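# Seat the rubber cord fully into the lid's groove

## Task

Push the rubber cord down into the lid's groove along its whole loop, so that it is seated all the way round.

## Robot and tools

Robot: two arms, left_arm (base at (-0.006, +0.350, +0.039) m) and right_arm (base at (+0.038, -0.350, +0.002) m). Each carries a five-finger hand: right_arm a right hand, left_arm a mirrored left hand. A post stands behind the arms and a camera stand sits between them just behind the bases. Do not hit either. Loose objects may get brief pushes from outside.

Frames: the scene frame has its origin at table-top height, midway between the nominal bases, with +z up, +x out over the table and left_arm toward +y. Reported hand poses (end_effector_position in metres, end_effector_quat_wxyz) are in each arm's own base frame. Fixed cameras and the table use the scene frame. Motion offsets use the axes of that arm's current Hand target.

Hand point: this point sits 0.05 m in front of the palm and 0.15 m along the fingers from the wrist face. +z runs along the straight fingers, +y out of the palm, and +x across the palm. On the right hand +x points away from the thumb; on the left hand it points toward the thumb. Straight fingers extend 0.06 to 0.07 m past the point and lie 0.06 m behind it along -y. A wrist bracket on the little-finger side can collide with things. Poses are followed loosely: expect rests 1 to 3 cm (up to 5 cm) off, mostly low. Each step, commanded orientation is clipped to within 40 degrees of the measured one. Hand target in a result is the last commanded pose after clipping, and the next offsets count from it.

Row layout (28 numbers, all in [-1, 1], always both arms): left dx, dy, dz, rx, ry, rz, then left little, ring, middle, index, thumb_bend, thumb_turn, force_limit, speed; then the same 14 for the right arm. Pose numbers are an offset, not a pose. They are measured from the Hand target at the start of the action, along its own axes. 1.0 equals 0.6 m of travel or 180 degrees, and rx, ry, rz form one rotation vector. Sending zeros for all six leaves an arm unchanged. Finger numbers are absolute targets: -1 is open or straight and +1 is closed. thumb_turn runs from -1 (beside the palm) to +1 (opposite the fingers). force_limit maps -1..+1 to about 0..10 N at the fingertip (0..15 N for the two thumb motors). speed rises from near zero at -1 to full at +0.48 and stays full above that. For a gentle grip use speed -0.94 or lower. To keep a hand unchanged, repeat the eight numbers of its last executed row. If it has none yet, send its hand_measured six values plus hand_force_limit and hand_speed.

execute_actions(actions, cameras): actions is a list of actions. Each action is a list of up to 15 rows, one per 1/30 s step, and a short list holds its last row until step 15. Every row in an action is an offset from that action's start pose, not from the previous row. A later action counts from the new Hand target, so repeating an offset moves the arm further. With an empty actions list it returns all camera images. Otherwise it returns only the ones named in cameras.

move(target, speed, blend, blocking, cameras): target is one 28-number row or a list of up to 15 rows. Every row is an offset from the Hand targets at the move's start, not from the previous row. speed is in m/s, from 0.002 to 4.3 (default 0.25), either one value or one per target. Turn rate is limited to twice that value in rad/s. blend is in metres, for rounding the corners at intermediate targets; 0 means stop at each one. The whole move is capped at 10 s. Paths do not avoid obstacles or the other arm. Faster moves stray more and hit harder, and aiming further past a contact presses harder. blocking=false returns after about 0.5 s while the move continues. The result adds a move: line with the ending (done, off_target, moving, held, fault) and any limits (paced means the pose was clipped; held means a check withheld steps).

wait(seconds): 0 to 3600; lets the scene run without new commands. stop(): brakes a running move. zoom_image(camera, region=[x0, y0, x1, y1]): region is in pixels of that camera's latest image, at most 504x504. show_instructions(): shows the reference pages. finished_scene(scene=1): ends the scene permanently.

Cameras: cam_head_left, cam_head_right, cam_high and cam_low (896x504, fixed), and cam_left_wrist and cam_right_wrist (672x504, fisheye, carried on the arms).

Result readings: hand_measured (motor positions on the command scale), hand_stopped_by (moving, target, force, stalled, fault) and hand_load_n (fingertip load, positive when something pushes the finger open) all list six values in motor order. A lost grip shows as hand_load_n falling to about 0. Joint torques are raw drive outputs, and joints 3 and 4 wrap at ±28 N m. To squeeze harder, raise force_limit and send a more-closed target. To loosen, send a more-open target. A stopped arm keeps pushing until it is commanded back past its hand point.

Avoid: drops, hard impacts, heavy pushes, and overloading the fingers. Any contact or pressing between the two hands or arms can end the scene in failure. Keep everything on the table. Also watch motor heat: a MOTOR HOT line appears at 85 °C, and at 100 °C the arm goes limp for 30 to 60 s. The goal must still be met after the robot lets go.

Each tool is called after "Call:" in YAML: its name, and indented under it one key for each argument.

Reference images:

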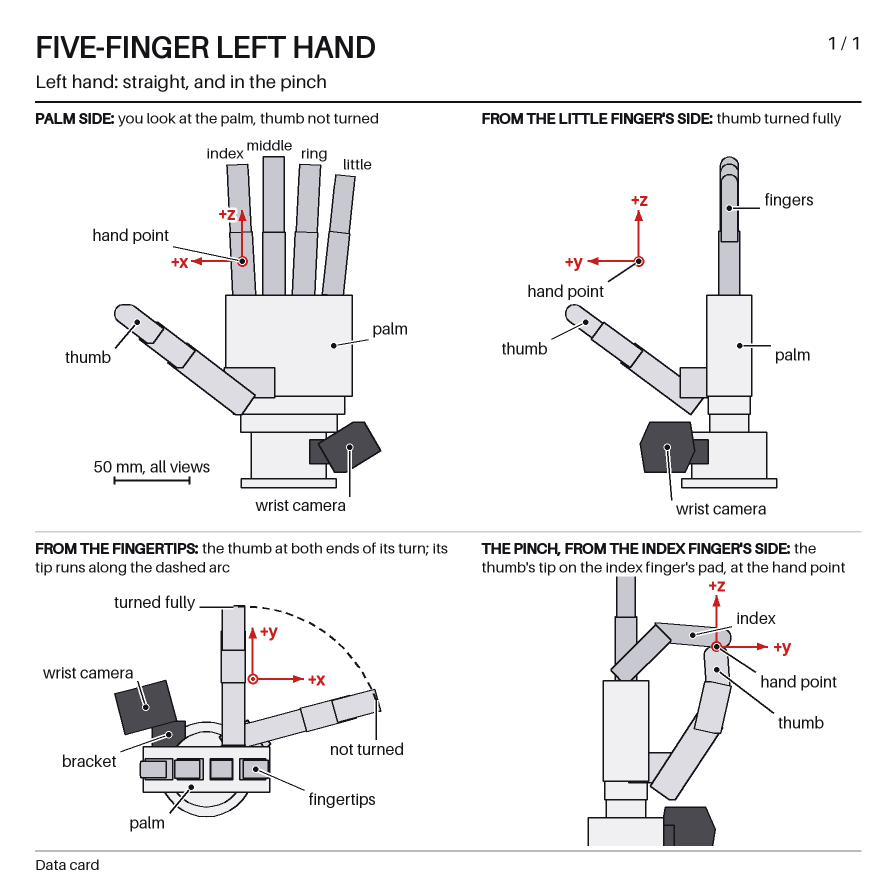

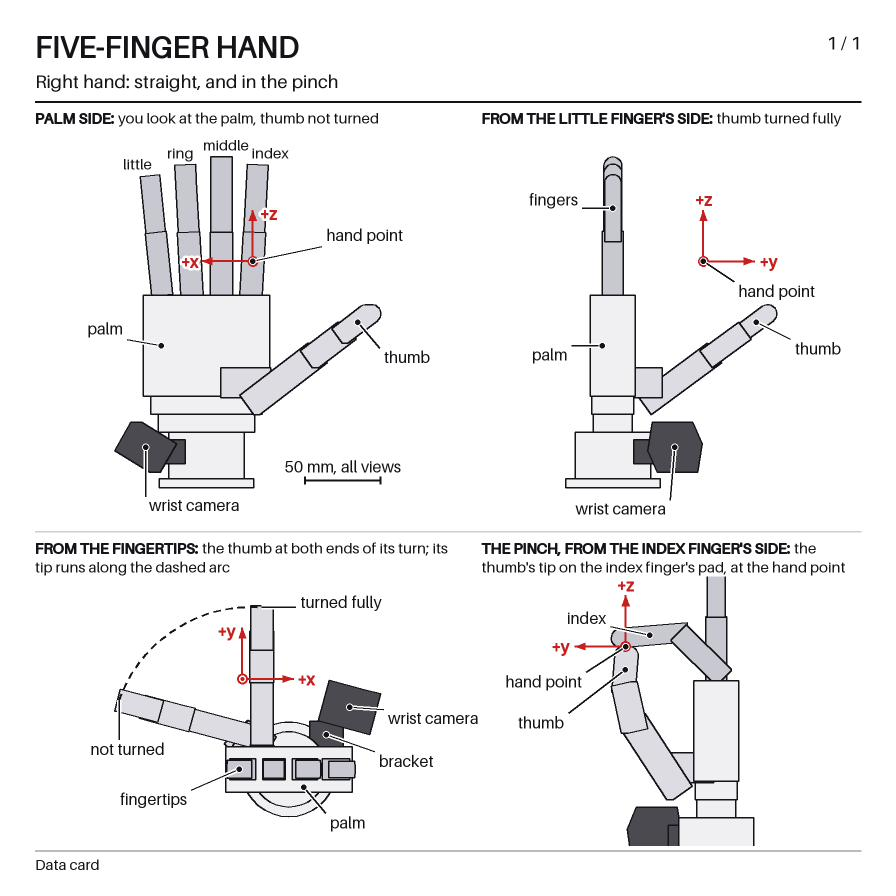

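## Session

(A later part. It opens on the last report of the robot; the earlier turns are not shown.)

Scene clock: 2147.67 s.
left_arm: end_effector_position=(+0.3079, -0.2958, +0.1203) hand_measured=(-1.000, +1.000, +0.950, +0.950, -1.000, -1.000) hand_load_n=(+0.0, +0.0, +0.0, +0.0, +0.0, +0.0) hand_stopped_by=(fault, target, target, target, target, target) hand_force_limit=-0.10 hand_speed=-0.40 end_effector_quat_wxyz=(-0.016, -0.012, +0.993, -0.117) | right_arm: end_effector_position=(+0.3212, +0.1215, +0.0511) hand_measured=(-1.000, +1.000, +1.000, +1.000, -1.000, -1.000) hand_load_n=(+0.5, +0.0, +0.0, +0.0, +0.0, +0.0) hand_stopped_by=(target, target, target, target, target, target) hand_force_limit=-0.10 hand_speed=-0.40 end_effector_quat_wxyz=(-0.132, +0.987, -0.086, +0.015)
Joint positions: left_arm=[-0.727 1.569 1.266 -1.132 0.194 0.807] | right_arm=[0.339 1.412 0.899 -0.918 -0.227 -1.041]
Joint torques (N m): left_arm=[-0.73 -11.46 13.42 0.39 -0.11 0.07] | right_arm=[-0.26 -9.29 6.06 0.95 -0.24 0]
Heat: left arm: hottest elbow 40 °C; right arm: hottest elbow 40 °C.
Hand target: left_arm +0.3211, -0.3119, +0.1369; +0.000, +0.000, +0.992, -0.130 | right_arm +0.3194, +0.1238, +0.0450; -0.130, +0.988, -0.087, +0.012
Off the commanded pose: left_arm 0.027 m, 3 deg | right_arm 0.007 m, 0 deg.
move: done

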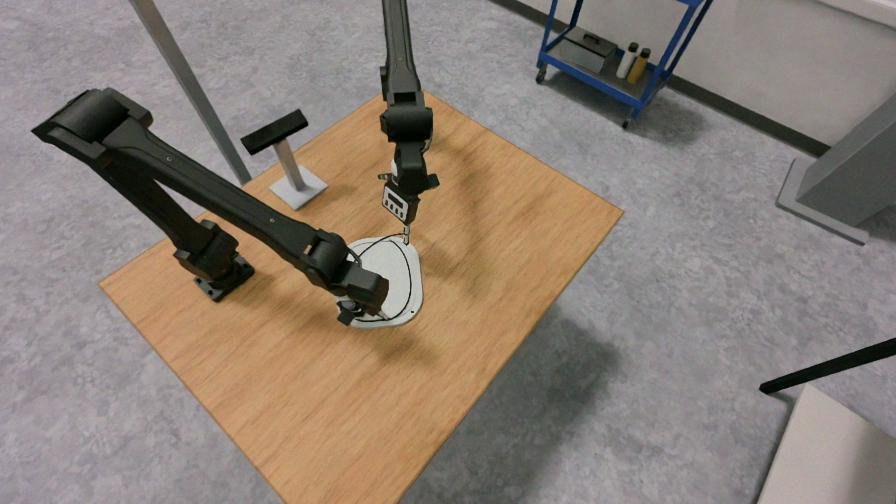

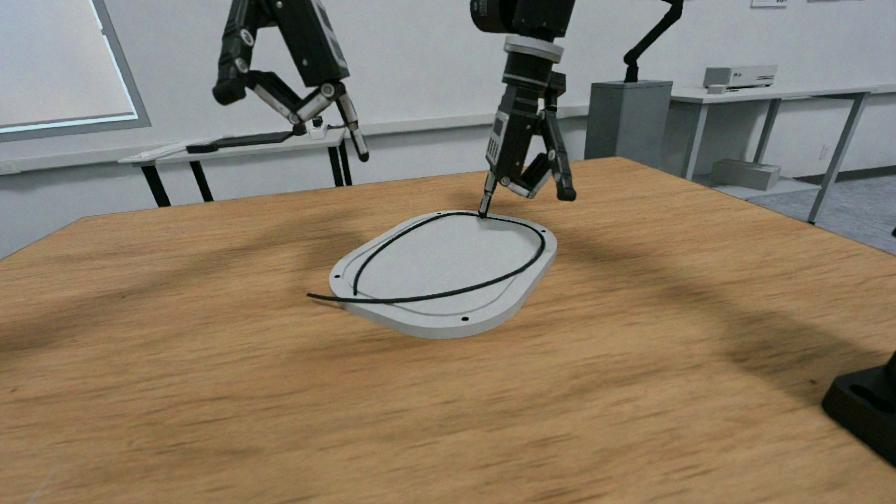

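Call:
execute_actions:
  actions:
    - [[0,0,0,0,0,0,-1,1,0.95,0.95,-1,-1,-0.1,-0.4,0.0073,-0.0065,-0.0087,0,0,0,-1,1,1,1,-1,-1,-0.1,-0.4],[0,0,0,0,0,0,-1,1,0.95,0.95,-1,-1,-0.1,-0.4,0.0146,-0.0130,-0.0172,0,0,0,-1,1,1,1,-1,-1,-0.1,-0.4],[0,0,0,0,0,0,-1,1,0.95,0.95,-1,-1,-0.1,-0.4,0.0218,-0.0195,-0.0259,0,0,0,-1,1,1,1,-1,-1,-0.1,-0.4],[0,0,0,0,0,0,-1,1,0.95,0.95,-1,-1,-0.1,-0.4,0.0291,-0.0260,-0.0344,0,0,0,-1,1,1,1,-1,-1,-0.1,-0.4],[0,0,0,0,0,0,-1,1,0.95,0.95,-1,-1,-0.1,-0.4,0.0291,-0.0286,-0.0441,0,0,0,-1,1,1,1,-1,-1,-0.1,-0.4],[0,0,0,0,0,0,-1,1,0.95,0.95,-1,-1,-0.1,-0.4,0.0291,-0.0311,-0.0538,0,0,0,-1,1,1,1,-1,-1,-0.1,-0.4],[0,0,0,0,0,0,-1,1,0.95,0.95,-1,-1,-0.1,-0.4,0.0291,-0.0337,-0.0634,0,0,0,-1,1,1,1,-1,-1,-0.1,-0.4],[0,0,0,0,0,0,-1,1,0.95,0.95,-1,-1,-0.1,-0.4,0.0291,-0.0363,-0.0731,0,0,0,-1,1,1,1,-1,-1,-0.1,-0.4],[0,0,0,0,0,0,-1,1,0.95,0.95,-1,-1,-0.1,-0.4,0.0291,-0.0389,-0.0827,0,0,0,-1,1,1,1,-1,-1,-0.1,-0.4],[0,0,0,0,0,0,-1,1,0.95,0.95,-1,-1,-0.1,-0.4,0.0291,-0.0415,-0.0924,0,0,0,-1,1,1,1,-1,-1,-0.1,-0.4]]

Call:
move:
  target:
    - [0,0,0,0,0,0,-1,1,0.95,0.95,-1,-1,-0.1,-0.4, -0.0172,0.0017,0.0168,0,0,0,-1,1,1,1,-1,-1,-0.1,-0.4]
    - [0,0,0,0,0,0,-1,1,0.95,0.95,-1,-1,-0.1,-0.4, -0.0172,0.0233,0.0973,0,0,0,-1,1,1,1,-1,-1,-0.1,-0.4]
  speed: [0.1,0.06]
  cameras: ["cam_high","cam_low"]

Call:
zoom_image:
  camera: "cam_high"
  region: [335, 285, 415, 335]

Call:
zoom_image:
  camera: "cam_low"
  region: [430, 200, 530, 260]

Scene clock: 2164.80 s.
left_arm: end_effector_position=(+0.3079, -0.2958, +0.1203) hand_measured=(-1.000, +1.000, +0.950, +0.950, -1.000, -1.000) hand_load_n=(+0.0, +0.0, +0.0, +0.0, +0.0, +0.0) hand_stopped_by=(fault, target, target, target, target, target) hand_force_limit=-0.10 hand_speed=-0.40 end_effector_quat_wxyz=(-0.016, -0.012, +0.993, -0.117) | right_arm: end_effector_position=(+0.3243, +0.1227, +0.0888) hand_measured=(-1.000, +1.000, +1.000, +1.000, -1.000, -1.000) hand_load_n=(+0.0, +0.0, +0.0, +0.0, +0.0, +0.0) hand_stopped_by=(target, target, target, target, target, target) hand_force_limit=-0.10 hand_speed=-0.40 end_effector_quat_wxyz=(-0.122, +0.988, -0.089, -0.005)
Joint positions: left_arm=[-0.727 1.569 1.266 -1.132 0.194 0.807] | right_arm=[0.339 1.407 1.001 -1.07 -0.227 -1.041]
Joint torques (N m): left_arm=[0.09 -10.7 13.05 0.49 -0.07 0.09] | right_arm=[-0.38 -11.22 9.59 0.03 -0.25 0]
Heat: left arm: hottest elbow 40 °C; right arm: hottest elbow 39 °C.
Hand target: left_arm +0.3211, -0.3119, +0.1369; +0.000, +0.000, +0.992, -0.130 | right_arm +0.3383, +0.1303, +0.1050; -0.130, +0.988, -0.087, +0.012
Off the commanded pose: left_arm 0.027 m, 3 deg | right_arm 0.023 m, 2 deg.
Step readings (end_effector_position of left_arm | right_arm):
0: (+0.3079, -0.2958, +0.1203) | (+0.3212, +0.1215, +0.0511)
1: (+0.3079, -0.2958, +0.1203) | (+0.3212, +0.1215, +0.0511)
2: (+0.3079, -0.2958, +0.1203) | (+0.3212, +0.1215, +0.0511)
4: (+0.3079, -0.2958, +0.1203) | (+0.3204, +0.1213, +0.0516)
8: (+0.3079, -0.2958, +0.1203) | (+0.3191, +0.1208, +0.0597)
15: (+0.3079, -0.2958, +0.1203) | (+0.3242, +0.1226, +0.0845)

Scene clock: 2166.60 s.
left_arm: end_effector_position=(+0.3079, -0.2958, +0.1203) hand_measured=(-1.000, +1.000, +0.950, +0.950, -1.000, -1.000) hand_load_n=(+0.0, +0.5, +0.0, +0.0, +0.0, +0.0) hand_stopped_by=(fault, target, target, target, target, target) hand_force_limit=-0.10 hand_speed=-0.40 end_effector_quat_wxyz=(-0.016, -0.012, +0.993, -0.117) | right_arm: end_effector_position=(+0.3303, +0.1317, +0.0511) hand_measured=(-1.000, +1.000, +1.000, +1.000, -1.000, -1.000) hand_load_n=(+0.0, +0.0, +0.0, +0.0, +0.0, +0.0) hand_stopped_by=(target, target, target, target, target, target) hand_force_limit=-0.10 hand_speed=-0.40 end_effector_quat_wxyz=(-0.132, +0.987, -0.086, +0.016)
Joint positions: left_arm=[-0.727 1.569 1.266 -1.132 0.194 0.807] | right_arm=[0.356 1.442 0.93 -0.915 -0.225 -1.025]
Joint torques (N m): left_arm=[-0.32 -10.93 13.48 0.47 -0.09 0.06] | right_arm=[-0.32 -9.52 6.08 0.92 -0.22 0.01]
Heat: left arm: hottest elbow 40 °C; right arm: hottest elbow 39 °C.
Hand target: left_arm +0.3211, -0.3119, +0.1369; +0.000, +0.000, +0.992, -0.130 | right_arm +0.3285, +0.1337, +0.0449; -0.130, +0.988, -0.087, +0.012
Off the commanded pose: left_arm 0.027 m, 3 deg | right_arm 0.007 m, 1 deg.
move: done

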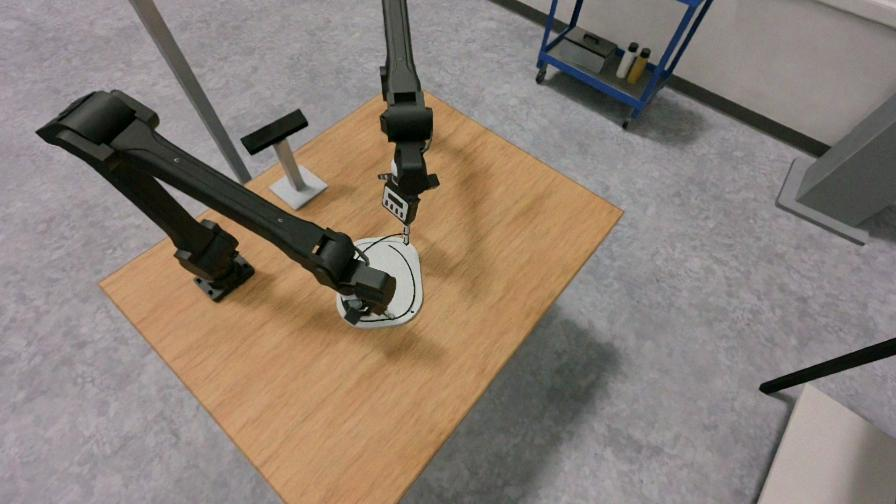

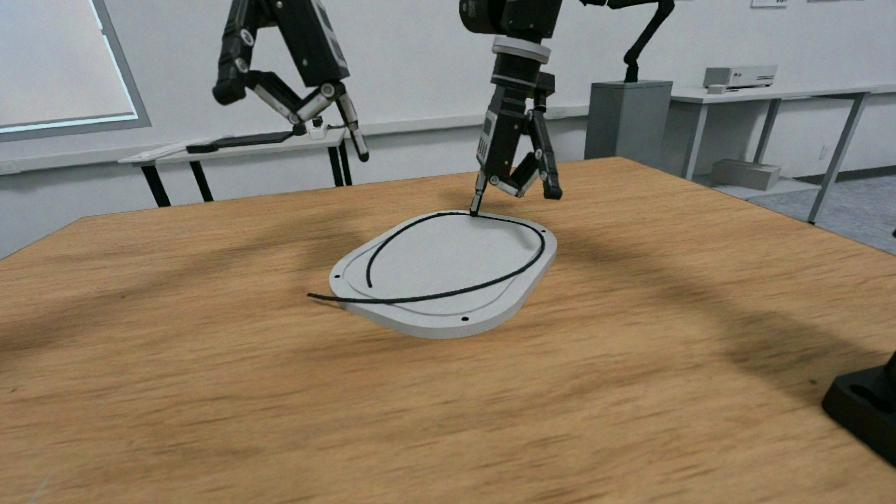

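Scaled by 6.300 from the camera's image (finer frame: 1280x720).

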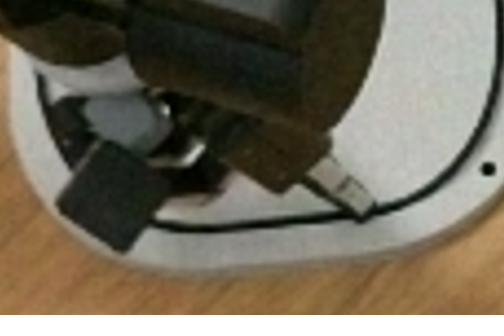

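Scaled by 5.040 from the camera's image (finer frame: 1280x720).

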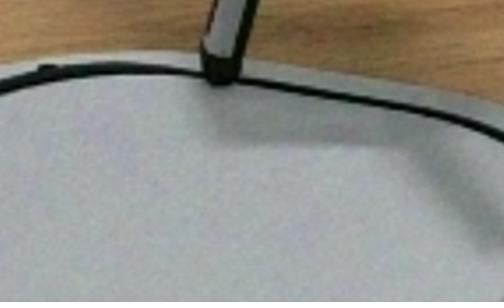

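Call:
execute_actions:
  actions:
    - [[0,0,0,0,0,0,-1,1,0.95,0.95,-1,-1,-0.1,-0.4,0.0073,-0.0065,-0.0087,0,0,0,-1,1,1,1,-1,-1,-0.1,-0.4],[0,0,0,0,0,0,-1,1,0.95,0.95,-1,-1,-0.1,-0.4,0.0146,-0.0130,-0.0172,0,0,0,-1,1,1,1,-1,-1,-0.1,-0.4],[0,0,0,0,0,0,-1,1,0.95,0.95,-1,-1,-0.1,-0.4,0.0218,-0.0195,-0.0259,0,0,0,-1,1,1,1,-1,-1,-0.1,-0.4],[0,0,0,0,0,0,-1,1,0.95,0.95,-1,-1,-0.1,-0.4,0.0291,-0.0260,-0.0344,0,0,0,-1,1,1,1,-1,-1,-0.1,-0.4],[0,0,0,0,0,0,-1,1,0.95,0.95,-1,-1,-0.1,-0.4,0.0291,-0.0286,-0.0441,0,0,0,-1,1,1,1,-1,-1,-0.1,-0.4],[0,0,0,0,0,0,-1,1,0.95,0.95,-1,-1,-0.1,-0.4,0.0291,-0.0311,-0.0538,0,0,0,-1,1,1,1,-1,-1,-0.1,-0.4],[0,0,0,0,0,0,-1,1,0.95,0.95,-1,-1,-0.1,-0.4,0.0291,-0.0337,-0.0634,0,0,0,-1,1,1,1,-1,-1,-0.1,-0.4],[0,0,0,0,0,0,-1,1,0.95,0.95,-1,-1,-0.1,-0.4,0.0291,-0.0363,-0.0731,0,0,0,-1,1,1,1,-1,-1,-0.1,-0.4],[0,0,0,0,0,0,-1,1,0.95,0.95,-1,-1,-0.1,-0.4,0.0291,-0.0389,-0.0827,0,0,0,-1,1,1,1,-1,-1,-0.1,-0.4],[0,0,0,0,0,0,-1,1,0.95,0.95,-1,-1,-0.1,-0.4,0.0291,-0.0415,-0.0924,0,0,0,-1,1,1,1,-1,-1,-0.1,-0.4]]

Call:
move:
  target:
    - [0,0,0,0,0,0,-1,1,0.95,0.95,-1,-1,-0.1,-0.4, -0.0191,0.0018,0.0168,0,0,0,-1,1,1,1,-1,-1,-0.1,-0.4]
    - [0,0,0,0,0,0,-1,1,0.95,0.95,-1,-1,-0.1,-0.4, -0.0191,0.0234,0.0972,0,0,0,-1,1,1,1,-1,-1,-0.1,-0.4]
  speed: [0.1,0.06]
  cameras: ["cam_high","cam_low","cam_head_left"]

Call:
zoom_image:
  camera: "cam_high"
  region: [355, 265, 435, 315]

Call:
zoom_image:
  camera: "cam_low"
  region: [430, 200, 530, 260]

Call:
zoom_image:
  camera: "cam_head_left"
  region: [380, 205, 490, 295]

Scene clock: 2193.20 s.
left_arm: end_effector_position=(+0.3079, -0.2958, +0.1203) hand_measured=(-1.000, +1.000, +0.950, +0.950, -1.000, -1.000) hand_load_n=(+0.0, +0.0, +0.0, +0.0, +0.0, +0.0) hand_stopped_by=(fault, target, target, target, target, target) hand_force_limit=-0.10 hand_speed=-0.40 end_effector_quat_wxyz=(-0.016, -0.012, +0.993, -0.117) | right_arm: end_effector_position=(+0.3332, +0.1328, +0.0885) hand_measured=(-1.000, +1.000, +1.000, +1.000, -1.000, -1.000) hand_load_n=(+0.0, +0.0, +0.0, +0.0, +0.0, +0.0) hand_stopped_by=(target, target, target, target, target, target) hand_force_limit=-0.10 hand_speed=-0.40 end_effector_quat_wxyz=(-0.122, +0.989, -0.089, -0.005)
Joint positions: left_arm=[-0.727 1.569 1.266 -1.132 0.194 0.807] | right_arm=[0.356 1.437 1.031 -1.067 -0.225 -1.025]
Joint torques (N m): left_arm=[0.15 -10.46 13.41 0.58 -0.11 0.1] | right_arm=[-0.44 -11.34 9.55 0.03 -0.24 -0.01]
Heat: left arm: hottest elbow 40 °C; right arm: hottest elbow 39 °C.
Hand target: left_arm +0.3211, -0.3119, +0.1369; +0.000, +0.000, +0.992, -0.130 | right_arm +0.3474, +0.1402, +0.1049; -0.130, +0.988, -0.087, +0.012
Off the commanded pose: left_arm 0.027 m, 3 deg | right_arm 0.023 m, 2 deg.
Step readings (end_effector_position of left_arm | right_arm):
0: (+0.3079, -0.2958, +0.1203) | (+0.3303, +0.1317, +0.0511)
1: (+0.3079, -0.2958, +0.1203) | (+0.3303, +0.1317, +0.0511)
2: (+0.3079, -0.2958, +0.1203) | (+0.3303, +0.1317, +0.0511)
4: (+0.3079, -0.2958, +0.1203) | (+0.3295, +0.1315, +0.0516)
8: (+0.3079, -0.2958, +0.1203) | (+0.3278, +0.1307, +0.0596)
15: (+0.3079, -0.2958, +0.1203) | (+0.3331, +0.1327, +0.0843)

Scene clock: 2194.97 s.
left_arm: end_effector_position=(+0.3079, -0.2958, +0.1203) hand_measured=(-1.000, +1.000, +0.950, +0.950, -1.000, -1.000) hand_load_n=(+0.0, +0.0, +0.0, +0.0, +0.0, -0.5) hand_stopped_by=(fault, target, target, target, target, target) hand_force_limit=-0.10 hand_speed=-0.40 end_effector_quat_wxyz=(-0.016, -0.012, +0.993, -0.117) | right_arm: end_effector_position=(+0.3368, +0.1413, +0.0511) hand_measured=(-1.000, +1.000, +1.000, +1.000, -1.000, -1.000) hand_load_n=(+0.0, +0.0, +0.0, +0.0, +0.0, +0.0) hand_stopped_by=(target, target, target, target, target, target) hand_force_limit=-0.10 hand_speed=-0.40 end_effector_quat_wxyz=(-0.131, +0.988, -0.086, +0.013)
Joint positions: left_arm=[-0.727 1.569 1.266 -1.132 0.194 0.807] | right_arm=[0.373 1.469 0.959 -0.918 -0.223 -1.008]
Joint torques (N m): left_arm=[-0.15 -11.52 13.45 0.46 -0.12 0.08] | right_arm=[-0.38 -10.11 6.11 1.1 -0.19 0.01]
Heat: left arm: hottest elbow 40 °C; right arm: hottest elbow 39 °C.
Hand target: left_arm +0.3211, -0.3119, +0.1369; +0.000, +0.000, +0.992, -0.130 | right_arm +0.3362, +0.1436, +0.0449; -0.130, +0.988, -0.087, +0.012
Off the commanded pose: left_arm 0.027 m, 3 deg | right_arm 0.007 m, 0 deg.
move: done
Images, in order (width x height): cam_head_left 896x504, cam_high 896x504, cam_low 896x504.

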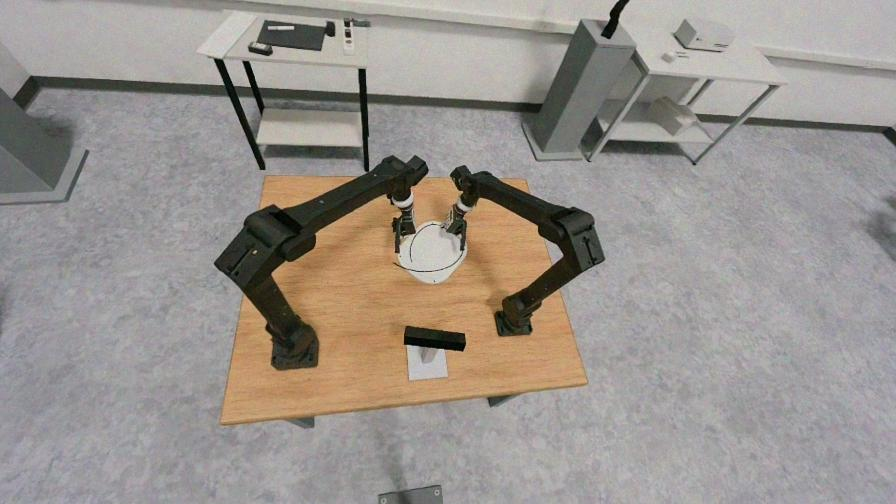

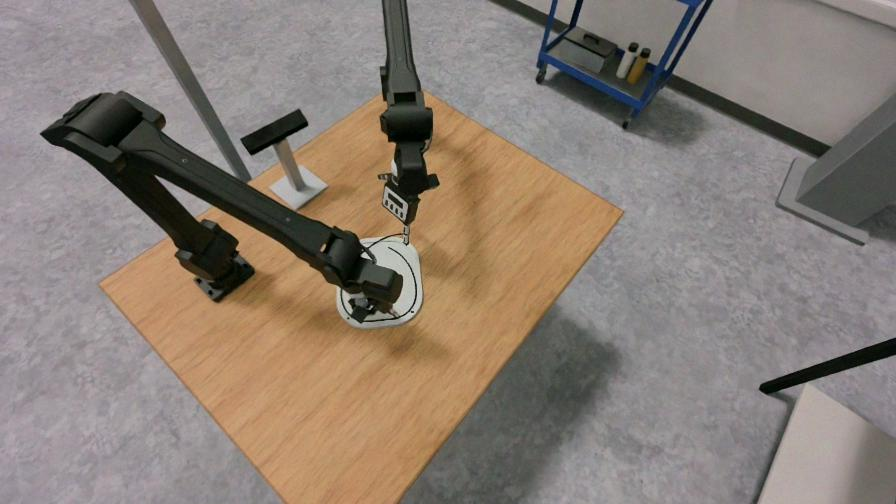

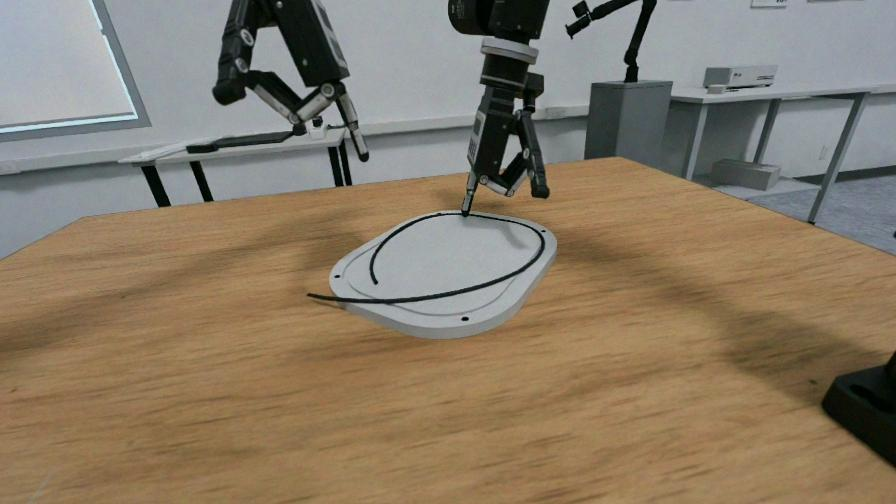

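Scaled by 6.300 from the camera's image (finer frame: 1280x720).

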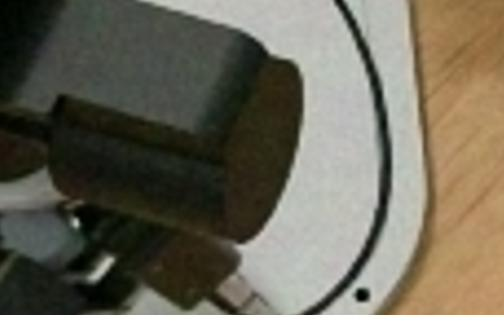

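Scaled by 5.040 from the camera's image (finer frame: 1280x720).

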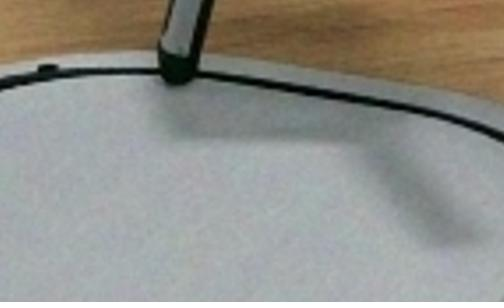

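Scaled by 4.582 from the camera's image (finer frame: 1280x720).

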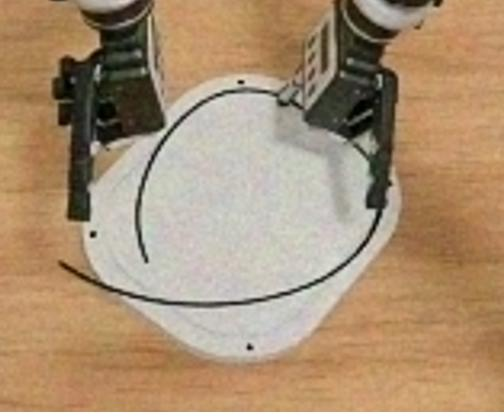

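Call:
execute_actions:
  actions:
    - [[0,0,0,0,0,0,-1,1,0.95,0.95,-1,-1,-0.1,-0.4,0.0073,-0.0065,-0.0087,0,0,0,-1,1,1,1,-1,-1,-0.1,-0.4],[0,0,0,0,0,0,-1,1,0.95,0.95,-1,-1,-0.1,-0.4,0.0146,-0.0130,-0.0172,0,0,0,-1,1,1,1,-1,-1,-0.1,-0.4],[0,0,0,0,0,0,-1,1,0.95,0.95,-1,-1,-0.1,-0.4,0.0218,-0.0195,-0.0259,0,0,0,-1,1,1,1,-1,-1,-0.1,-0.4],[0,0,0,0,0,0,-1,1,0.95,0.95,-1,-1,-0.1,-0.4,0.0291,-0.0260,-0.0344,0,0,0,-1,1,1,1,-1,-1,-0.1,-0.4],[0,0,0,0,0,0,-1,1,0.95,0.95,-1,-1,-0.1,-0.4,0.0291,-0.0286,-0.0441,0,0,0,-1,1,1,1,-1,-1,-0.1,-0.4],[0,0,0,0,0,0,-1,1,0.95,0.95,-1,-1,-0.1,-0.4,0.0291,-0.0311,-0.0538,0,0,0,-1,1,1,1,-1,-1,-0.1,-0.4],[0,0,0,0,0,0,-1,1,0.95,0.95,-1,-1,-0.1,-0.4,0.0291,-0.0337,-0.0634,0,0,0,-1,1,1,1,-1,-1,-0.1,-0.4],[0,0,0,0,0,0,-1,1,0.95,0.95,-1,-1,-0.1,-0.4,0.0291,-0.0363,-0.0731,0,0,0,-1,1,1,1,-1,-1,-0.1,-0.4],[0,0,0,0,0,0,-1,1,0.95,0.95,-1,-1,-0.1,-0.4,0.0291,-0.0389,-0.0827,0,0,0,-1,1,1,1,-1,-1,-0.1,-0.4],[0,0,0,0,0,0,-1,1,0.95,0.95,-1,-1,-0.1,-0.4,0.0291,-0.0415,-0.0924,0,0,0,-1,1,1,1,-1,-1,-0.1,-0.4]]
  cameras: ["cam_high","cam_low","cam_right_wrist"]

Call:
zoom_image:
  camera: "cam_high"
  region: [365, 225, 435, 325]

Call:
zoom_image:
  camera: "cam_low"
  region: [360, 195, 560, 295]

Call:
zoom_image:
  camera: "cam_right_wrist"
  region: [180, 10, 400, 180]

Scene clock: 2212.87 s.
left_arm: end_effector_position=(+0.3079, -0.2958, +0.1203) hand_measured=(-1.000, +1.000, +0.950, +0.950, -1.000, -1.000) hand_load_n=(+0.0, +0.0, +0.5, +0.0, +0.0, +0.0) hand_stopped_by=(fault, target, target, target, target, target) hand_force_limit=-0.10 hand_speed=-0.40 end_effector_quat_wxyz=(-0.016, -0.012, +0.993, -0.117) | right_arm: end_effector_position=(+0.3411, +0.1430, +0.0886) hand_measured=(-1.000, +1.000, +1.000, +1.000, -1.000, -1.000) hand_load_n=(+0.0, +0.0, +0.0, +0.0, +0.0, +0.0) hand_stopped_by=(target, target, target, target, target, target) hand_force_limit=-0.10 hand_speed=-0.40 end_effector_quat_wxyz=(-0.122, +0.989, -0.089, -0.005)
Joint positions: left_arm=[-0.727 1.569 1.266 -1.132 0.194 0.807] | right_arm=[0.373 1.464 1.06 -1.066 -0.223 -1.008]
Joint torques (N m): left_arm=[-0.67 -10.17 13.38 0.61 -0.11 0.05] | right_arm=[-0.5 -12.16 9.59 0.05 -0.21 -0.01]
Heat: left arm: hottest elbow 40 °C; right arm: hottest elbow 40 °C.
Hand target: left_arm +0.3211, -0.3119, +0.1369; +0.000, +0.000, +0.992, -0.130 | right_arm +0.3552, +0.1502, +0.1050; -0.130, +0.988, -0.087, +0.012
Off the commanded pose: left_arm 0.027 m, 3 deg | right_arm 0.023 m, 2 deg.
Step readings (end_effector_position of left_arm | right_arm):
0: (+0.3079, -0.2958, +0.1203) | (+0.3368, +0.1413, +0.0511)
1: (+0.3079, -0.2958, +0.1203) | (+0.3368, +0.1413, +0.0511)
2: (+0.3079, -0.2958, +0.1203) | (+0.3368, +0.1413, +0.0511)
4: (+0.3079, -0.2958, +0.1203) | (+0.3365, +0.1412, +0.0519)
8: (+0.3079, -0.2958, +0.1203) | (+0.3350, +0.1406, +0.0595)
15: (+0.3079, -0.2958, +0.1203) | (+0.3409, +0.1429, +0.0844)
cam_right_wrist: T_world_to_cam=[[0.04977, -0.97542, -0.21466, 0.13913], [-0.87485, -0.14626, 0.46179, 0.28074], [-0.48184, 0.16481, -0.86062, 0.33105]] pos_world=[0.39819, 0.12221, 0.18514]

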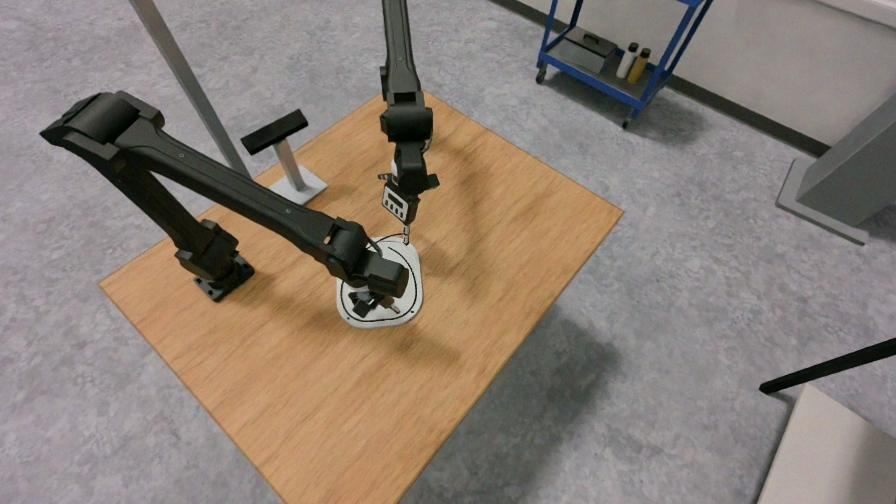

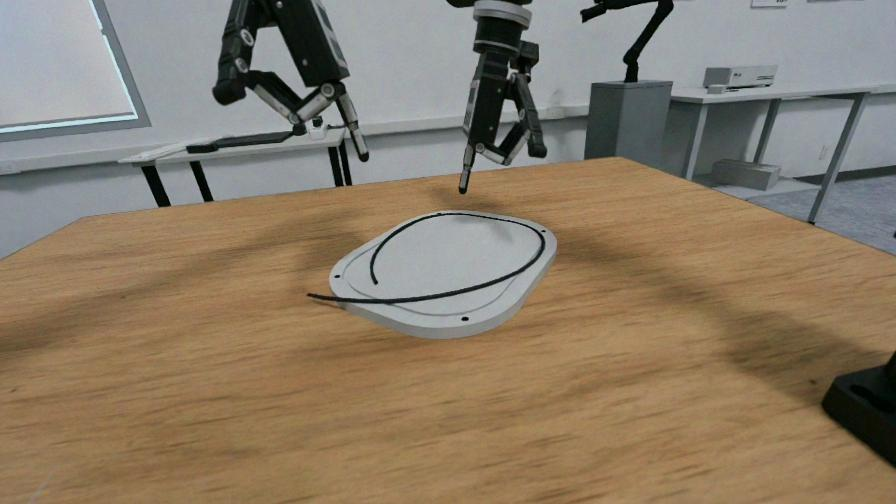

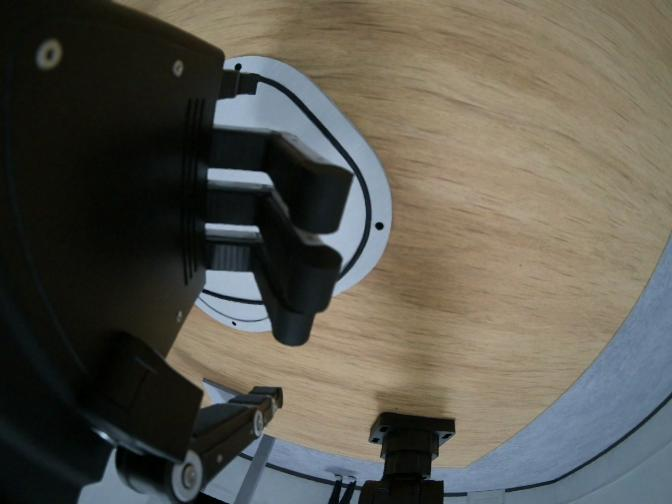

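Scaled by 5.040 from the camera's image (finer frame: 1280x720).

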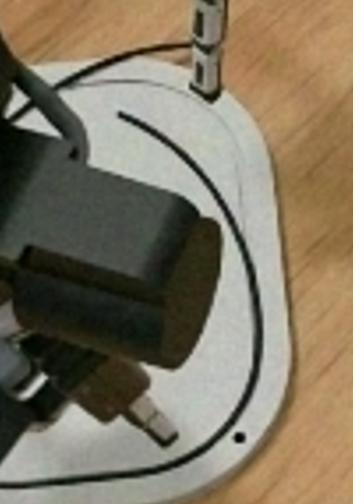

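Scaled by 2.520 from the camera's image (finer frame: 1280x720).

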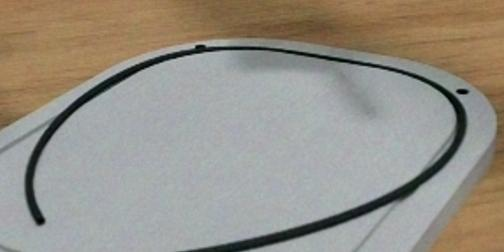

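Scaled by 2.291 from the camera's image (finer frame: 960x720).

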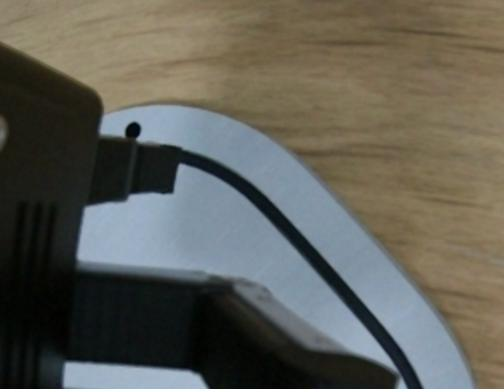

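Call:
move:
  target:
    - [0,0,0,0,0,0,-1,1,0.95,0.95,-1,-1,-0.1,-0.4, -0.0205,0.0003,0.0172,0,0,0,-1,1,1,1,-1,-1,-0.1,-0.4]
    - [0,0,0,0,0,0,-1,1,0.95,0.95,-1,-1,-0.1,-0.4, -0.0205,0.0219,0.0977,0,0,0,-1,1,1,1,-1,-1,-0.1,-0.4]
  speed: [0.1,0.06]
  cameras: ["cam_high","cam_low"]

Call:
zoom_image:
  camera: "cam_high"
  region: [365, 265, 445, 325]

Call:
zoom_image:
  camera: "cam_low"
  region: [400, 200, 500, 260]

Scene clock: 2222.90 s.
left_arm: end_effector_position=(+0.3079, -0.2958, +0.1203) hand_measured=(-1.000, +1.000, +0.950, +0.950, -1.000, -1.000) hand_load_n=(+0.0, +0.0, +0.0, +0.0, +0.0, +0.0) hand_stopped_by=(fault, target, target, target, target, target) hand_force_limit=-0.10 hand_speed=-0.40 end_effector_quat_wxyz=(-0.016, -0.012, +0.993, -0.117) | right_arm: end_effector_position=(+0.3441, +0.1524, +0.0513) hand_measured=(-1.000, +1.000, +1.000, +1.000, -1.000, -1.000) hand_load_n=(+0.0, +0.0, +0.0, +0.0, +0.0, +0.0) hand_stopped_by=(target, target, target, target, target, target) hand_force_limit=-0.10 hand_speed=-0.40 end_effector_quat_wxyz=(-0.131, +0.988, -0.086, +0.013)
Joint positions: left_arm=[-0.727 1.569 1.266 -1.132 0.194 0.807] | right_arm=[0.392 1.495 0.988 -0.917 -0.221 -0.989]
Joint torques (N m): left_arm=[-0.26 -11.05 13.52 0.49 -0.09 0.07] | right_arm=[-0.32 -10.64 6.09 1.14 -0.19 0.01]
Heat: left arm: hottest elbow 41 °C; right arm: hottest elbow 41 °C.
Hand target: left_arm +0.3211, -0.3119, +0.1369; +0.000, +0.000, +0.992, -0.130 | right_arm +0.3435, +0.1547, +0.0449; -0.130, +0.988, -0.087, +0.012
Off the commanded pose: left_arm 0.027 m, 3 deg | right_arm 0.007 m, 0 deg.
move: done

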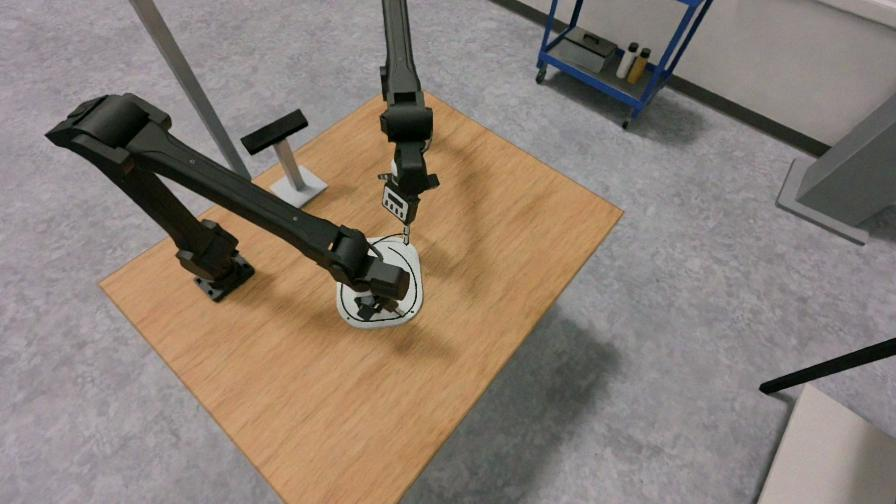

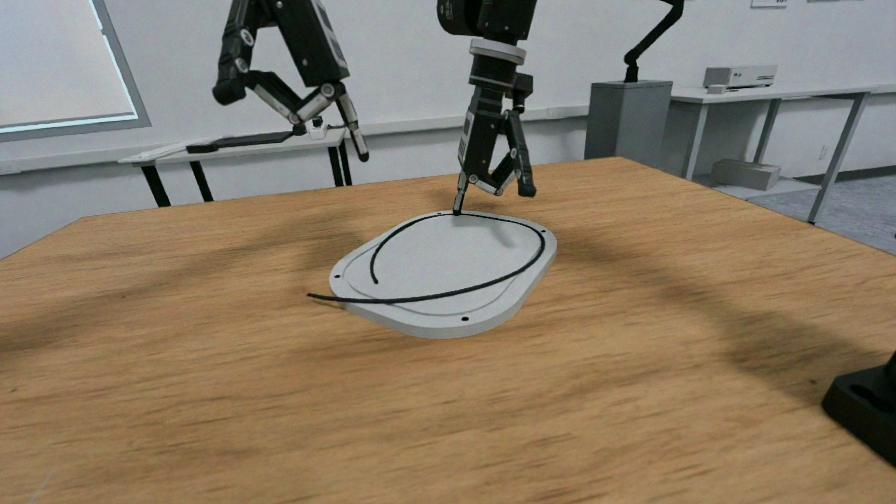

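Scaled by 6.300 from the camera's image (finer frame: 1280x720).

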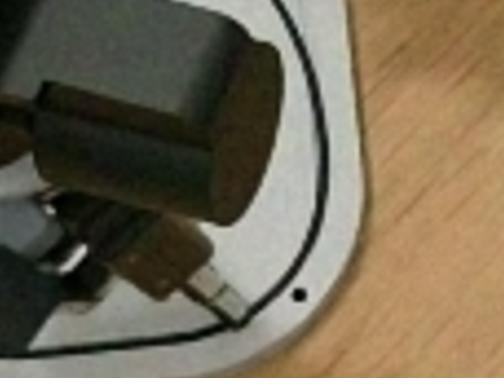

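Scaled by 5.040 from the camera's image (finer frame: 1280x720).

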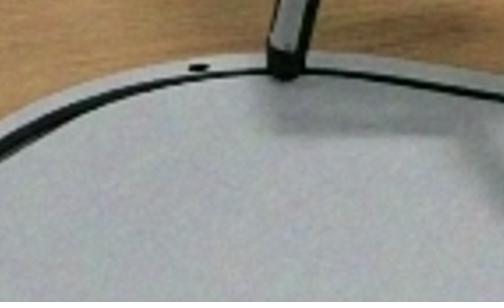

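Call:
execute_actions:
  actions: []
  cameras: ["cam_head_right","cam_high","cam_low"]

Scene clock: 2255.97 s.
left_arm: end_effector_position=(+0.3079, -0.2958, +0.1203) hand_measured=(-1.000, +1.000, +0.950, +0.950, -1.000, -1.000) hand_load_n=(+0.0, +0.0, +0.0, +0.0, +0.0, +0.0) hand_stopped_by=(fault, target, target, target, target, target) hand_force_limit=-0.10 hand_speed=-0.40 end_effector_quat_wxyz=(-0.016, -0.012, +0.993, -0.117) | right_arm: end_effector_position=(+0.3441, +0.1524, +0.0513) hand_measured=(-1.000, +1.000, +1.000, +1.000, -1.000, -1.000) hand_load_n=(+0.0, +0.0, +0.0, +0.0, +0.0, +0.0) hand_stopped_by=(target, target, target, target, target, target) hand_force_limit=-0.10 hand_speed=-0.40 end_effector_quat_wxyz=(-0.131, +0.988, -0.086, +0.013)
Joint positions: left_arm=[-0.727 1.569 1.266 -1.132 0.194 0.807] | right_arm=[0.392 1.495 0.988 -0.917 -0.221 -0.989]
Joint velocities: within noise
Joint torques (N m): left_arm=[0.79 -10.7 13.24 0.39 -0.1 0.09] | right_arm=[-0.32 -10.58 6.09 1.13 -0.18 0.01]
Motor temperatures (°C): left_arm=[26 31 41 26 25 25] | right_arm=[27 27 40 26 25 26]
Heat: left arm: hottest elbow 41 °C; right arm: hottest elbow 40 °C.
Hand target: left_arm +0.3211, -0.3119, +0.1369; +0.000, +0.000, +0.992, -0.130 | right_arm +0.3435, +0.1547, +0.0449; -0.130, +0.988, -0.087, +0.012
Off the commanded pose: left_arm 0.027 m, 3 deg | right_arm 0.007 m, 0 deg.
Images, in order (width x height): cam_head_right 896x504, cam_high 896x504, cam_low 896x504.

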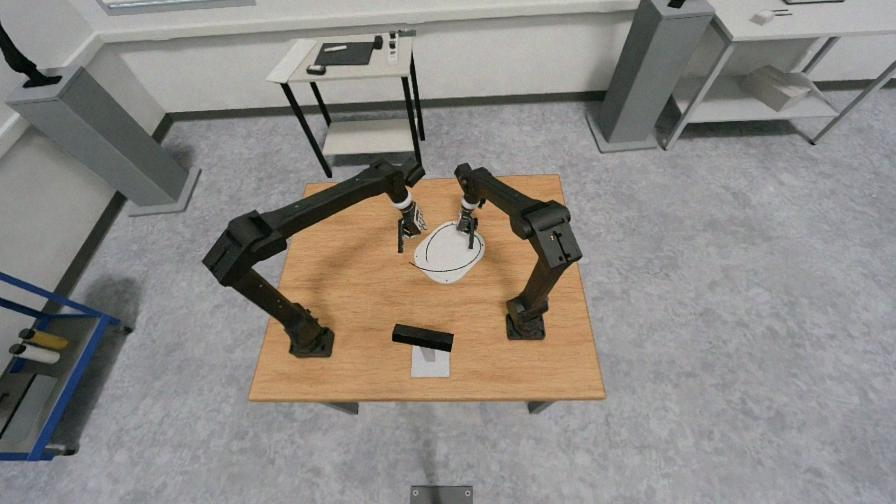

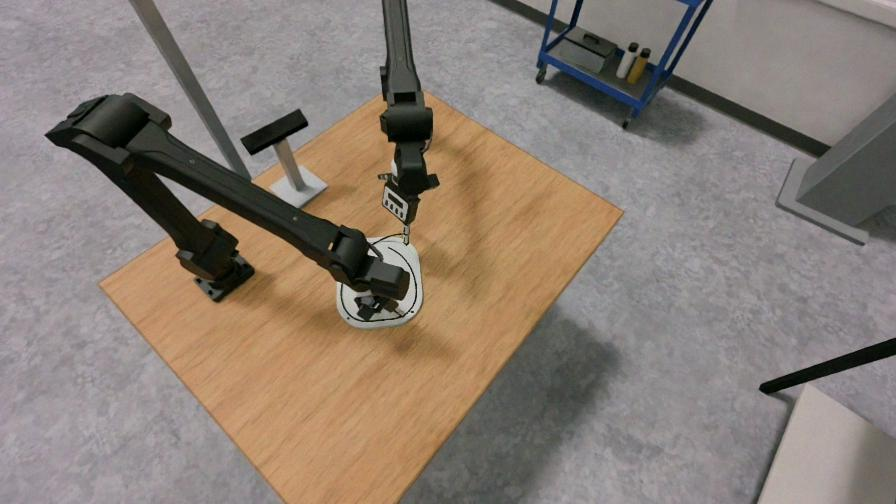

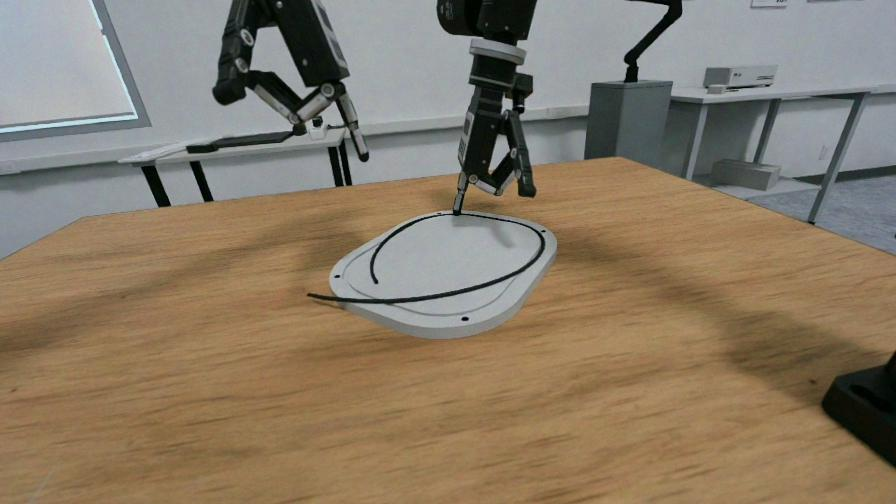

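Call:
move:
  target:
    - [0,0,0,0,0,0,-1,1,0.95,0.95,-1,-1,-0.1,-0.4,0.0291,-0.0260,-0.0344,0,0,0,-1,1,1,1,-1,-1,-0.1,-0.4]
    - [0,0,0,0,0,0,-1,1,0.95,0.95,-1,-1,-0.1,-0.4,0.0291,-0.0415,-0.0924,0,0,0,-1,1,1,1,-1,-1,-0.1,-0.4]
    - [0,0,0,0,0,0,-1,1,0.95,0.95,-1,-1,-0.1,-0.4,0.0024,-0.0408,-0.0753,0,0,0,-1,1,1,1,-1,-1,-0.1,-0.4]
    - [0,0,0,0,0,0,-1,1,0.95,0.95,-1,-1,-0.1,-0.4,0.0024,-0.0192,0.0051,0,0,0,-1,1,1,1,-1,-1,-0.1,-0.4]
  speed: [0.18,0.18,0.1,0.06]
  blend: [0.008,0.008,0,0]
  cameras: ["cam_low","cam_high"]

Call:
zoom_image:
  camera: "cam_low"
  region: [430, 200, 530, 260]

Call:
zoom_image:
  camera: "cam_high"
  region: [335, 285, 435, 335]

Scene clock: 2278.00 s.
left_arm: end_effector_position=(+0.3079, -0.2958, +0.1203) hand_measured=(-1.000, +1.000, +0.950, +0.950, -1.000, -1.000) hand_load_n=(+0.0, +0.0, +0.0, +0.0, +0.0, +0.0) hand_stopped_by=(fault, target, target, target, target, target) hand_force_limit=-0.10 hand_speed=-0.40 end_effector_quat_wxyz=(-0.016, -0.012, +0.993, -0.117) | right_arm: end_effector_position=(+0.3478, +0.1642, +0.0516) hand_measured=(-1.000, +1.000, +1.000, +1.000, -1.000, -1.000) hand_load_n=(+0.0, +0.0, +0.0, +0.0, +0.0, -0.5) hand_stopped_by=(target, target, target, target, target, target) hand_force_limit=-0.10 hand_speed=-0.40 end_effector_quat_wxyz=(-0.132, +0.987, -0.086, +0.013)
Joint positions: left_arm=[-0.727 1.569 1.266 -1.132 0.194 0.807] | right_arm=[0.414 1.513 1.009 -0.914 -0.218 -0.966]
Joint torques (N m): left_arm=[0.03 -10.64 13.46 0.27 -0.07 0.06] | right_arm=[-0.44 -10.99 6.12 1.1 -0.19 0]
Heat: left arm: hottest elbow 41 °C; right arm: hottest elbow 40 °C.
Hand target: left_arm +0.3211, -0.3119, +0.1369; +0.000, +0.000, +0.992, -0.130 | right_arm +0.3471, +0.1662, +0.0450; -0.130, +0.988, -0.087, +0.012
Off the commanded pose: left_arm 0.027 m, 3 deg | right_arm 0.007 m, 0 deg.
move: done
Images, in order (width x height): cam_high 896x504, cam_low 896x504.

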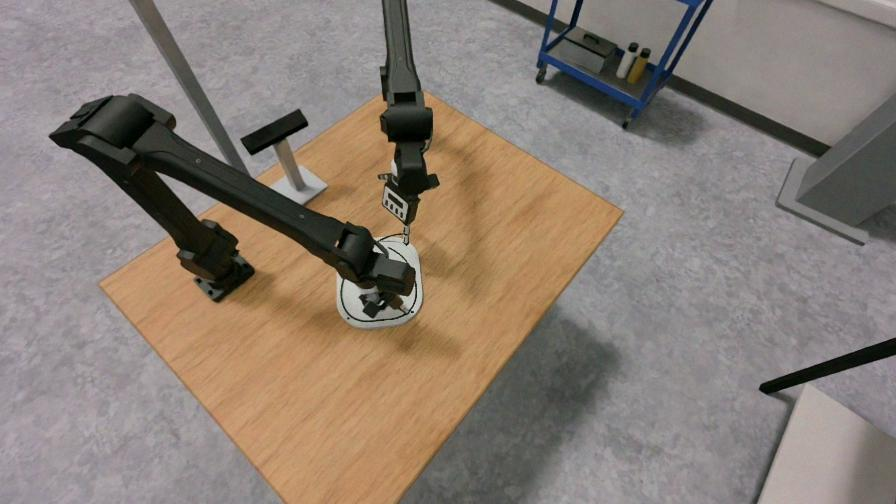

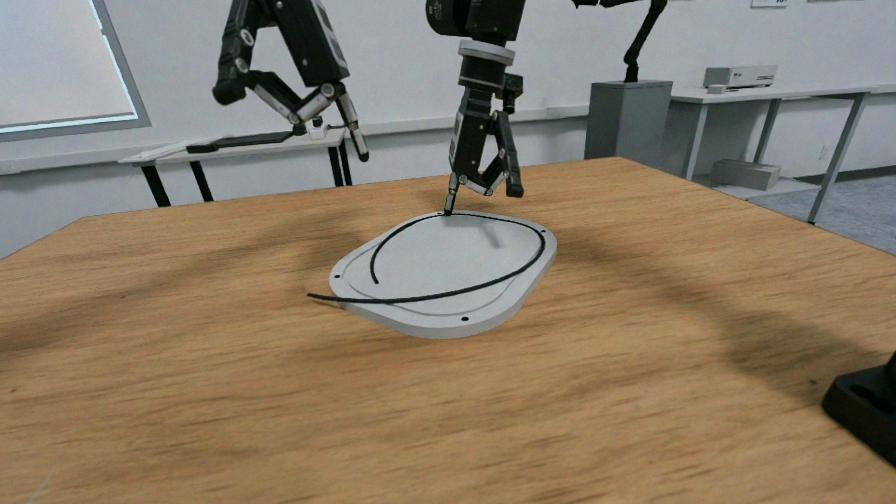

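Scaled by 5.040 from the camera's image (finer frame: 1280x720).

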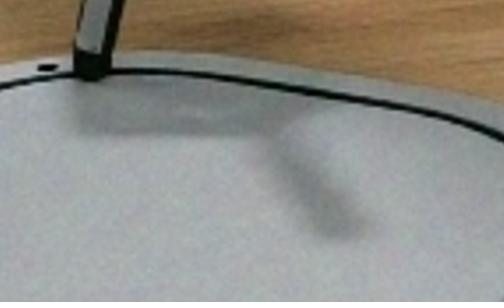

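Scaled by 5.040 from the camera's image (finer frame: 1280x720).

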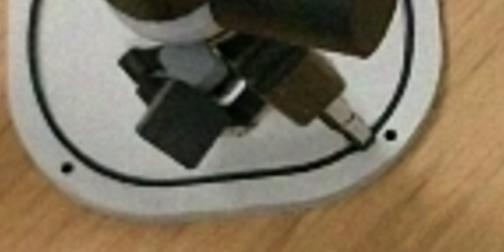

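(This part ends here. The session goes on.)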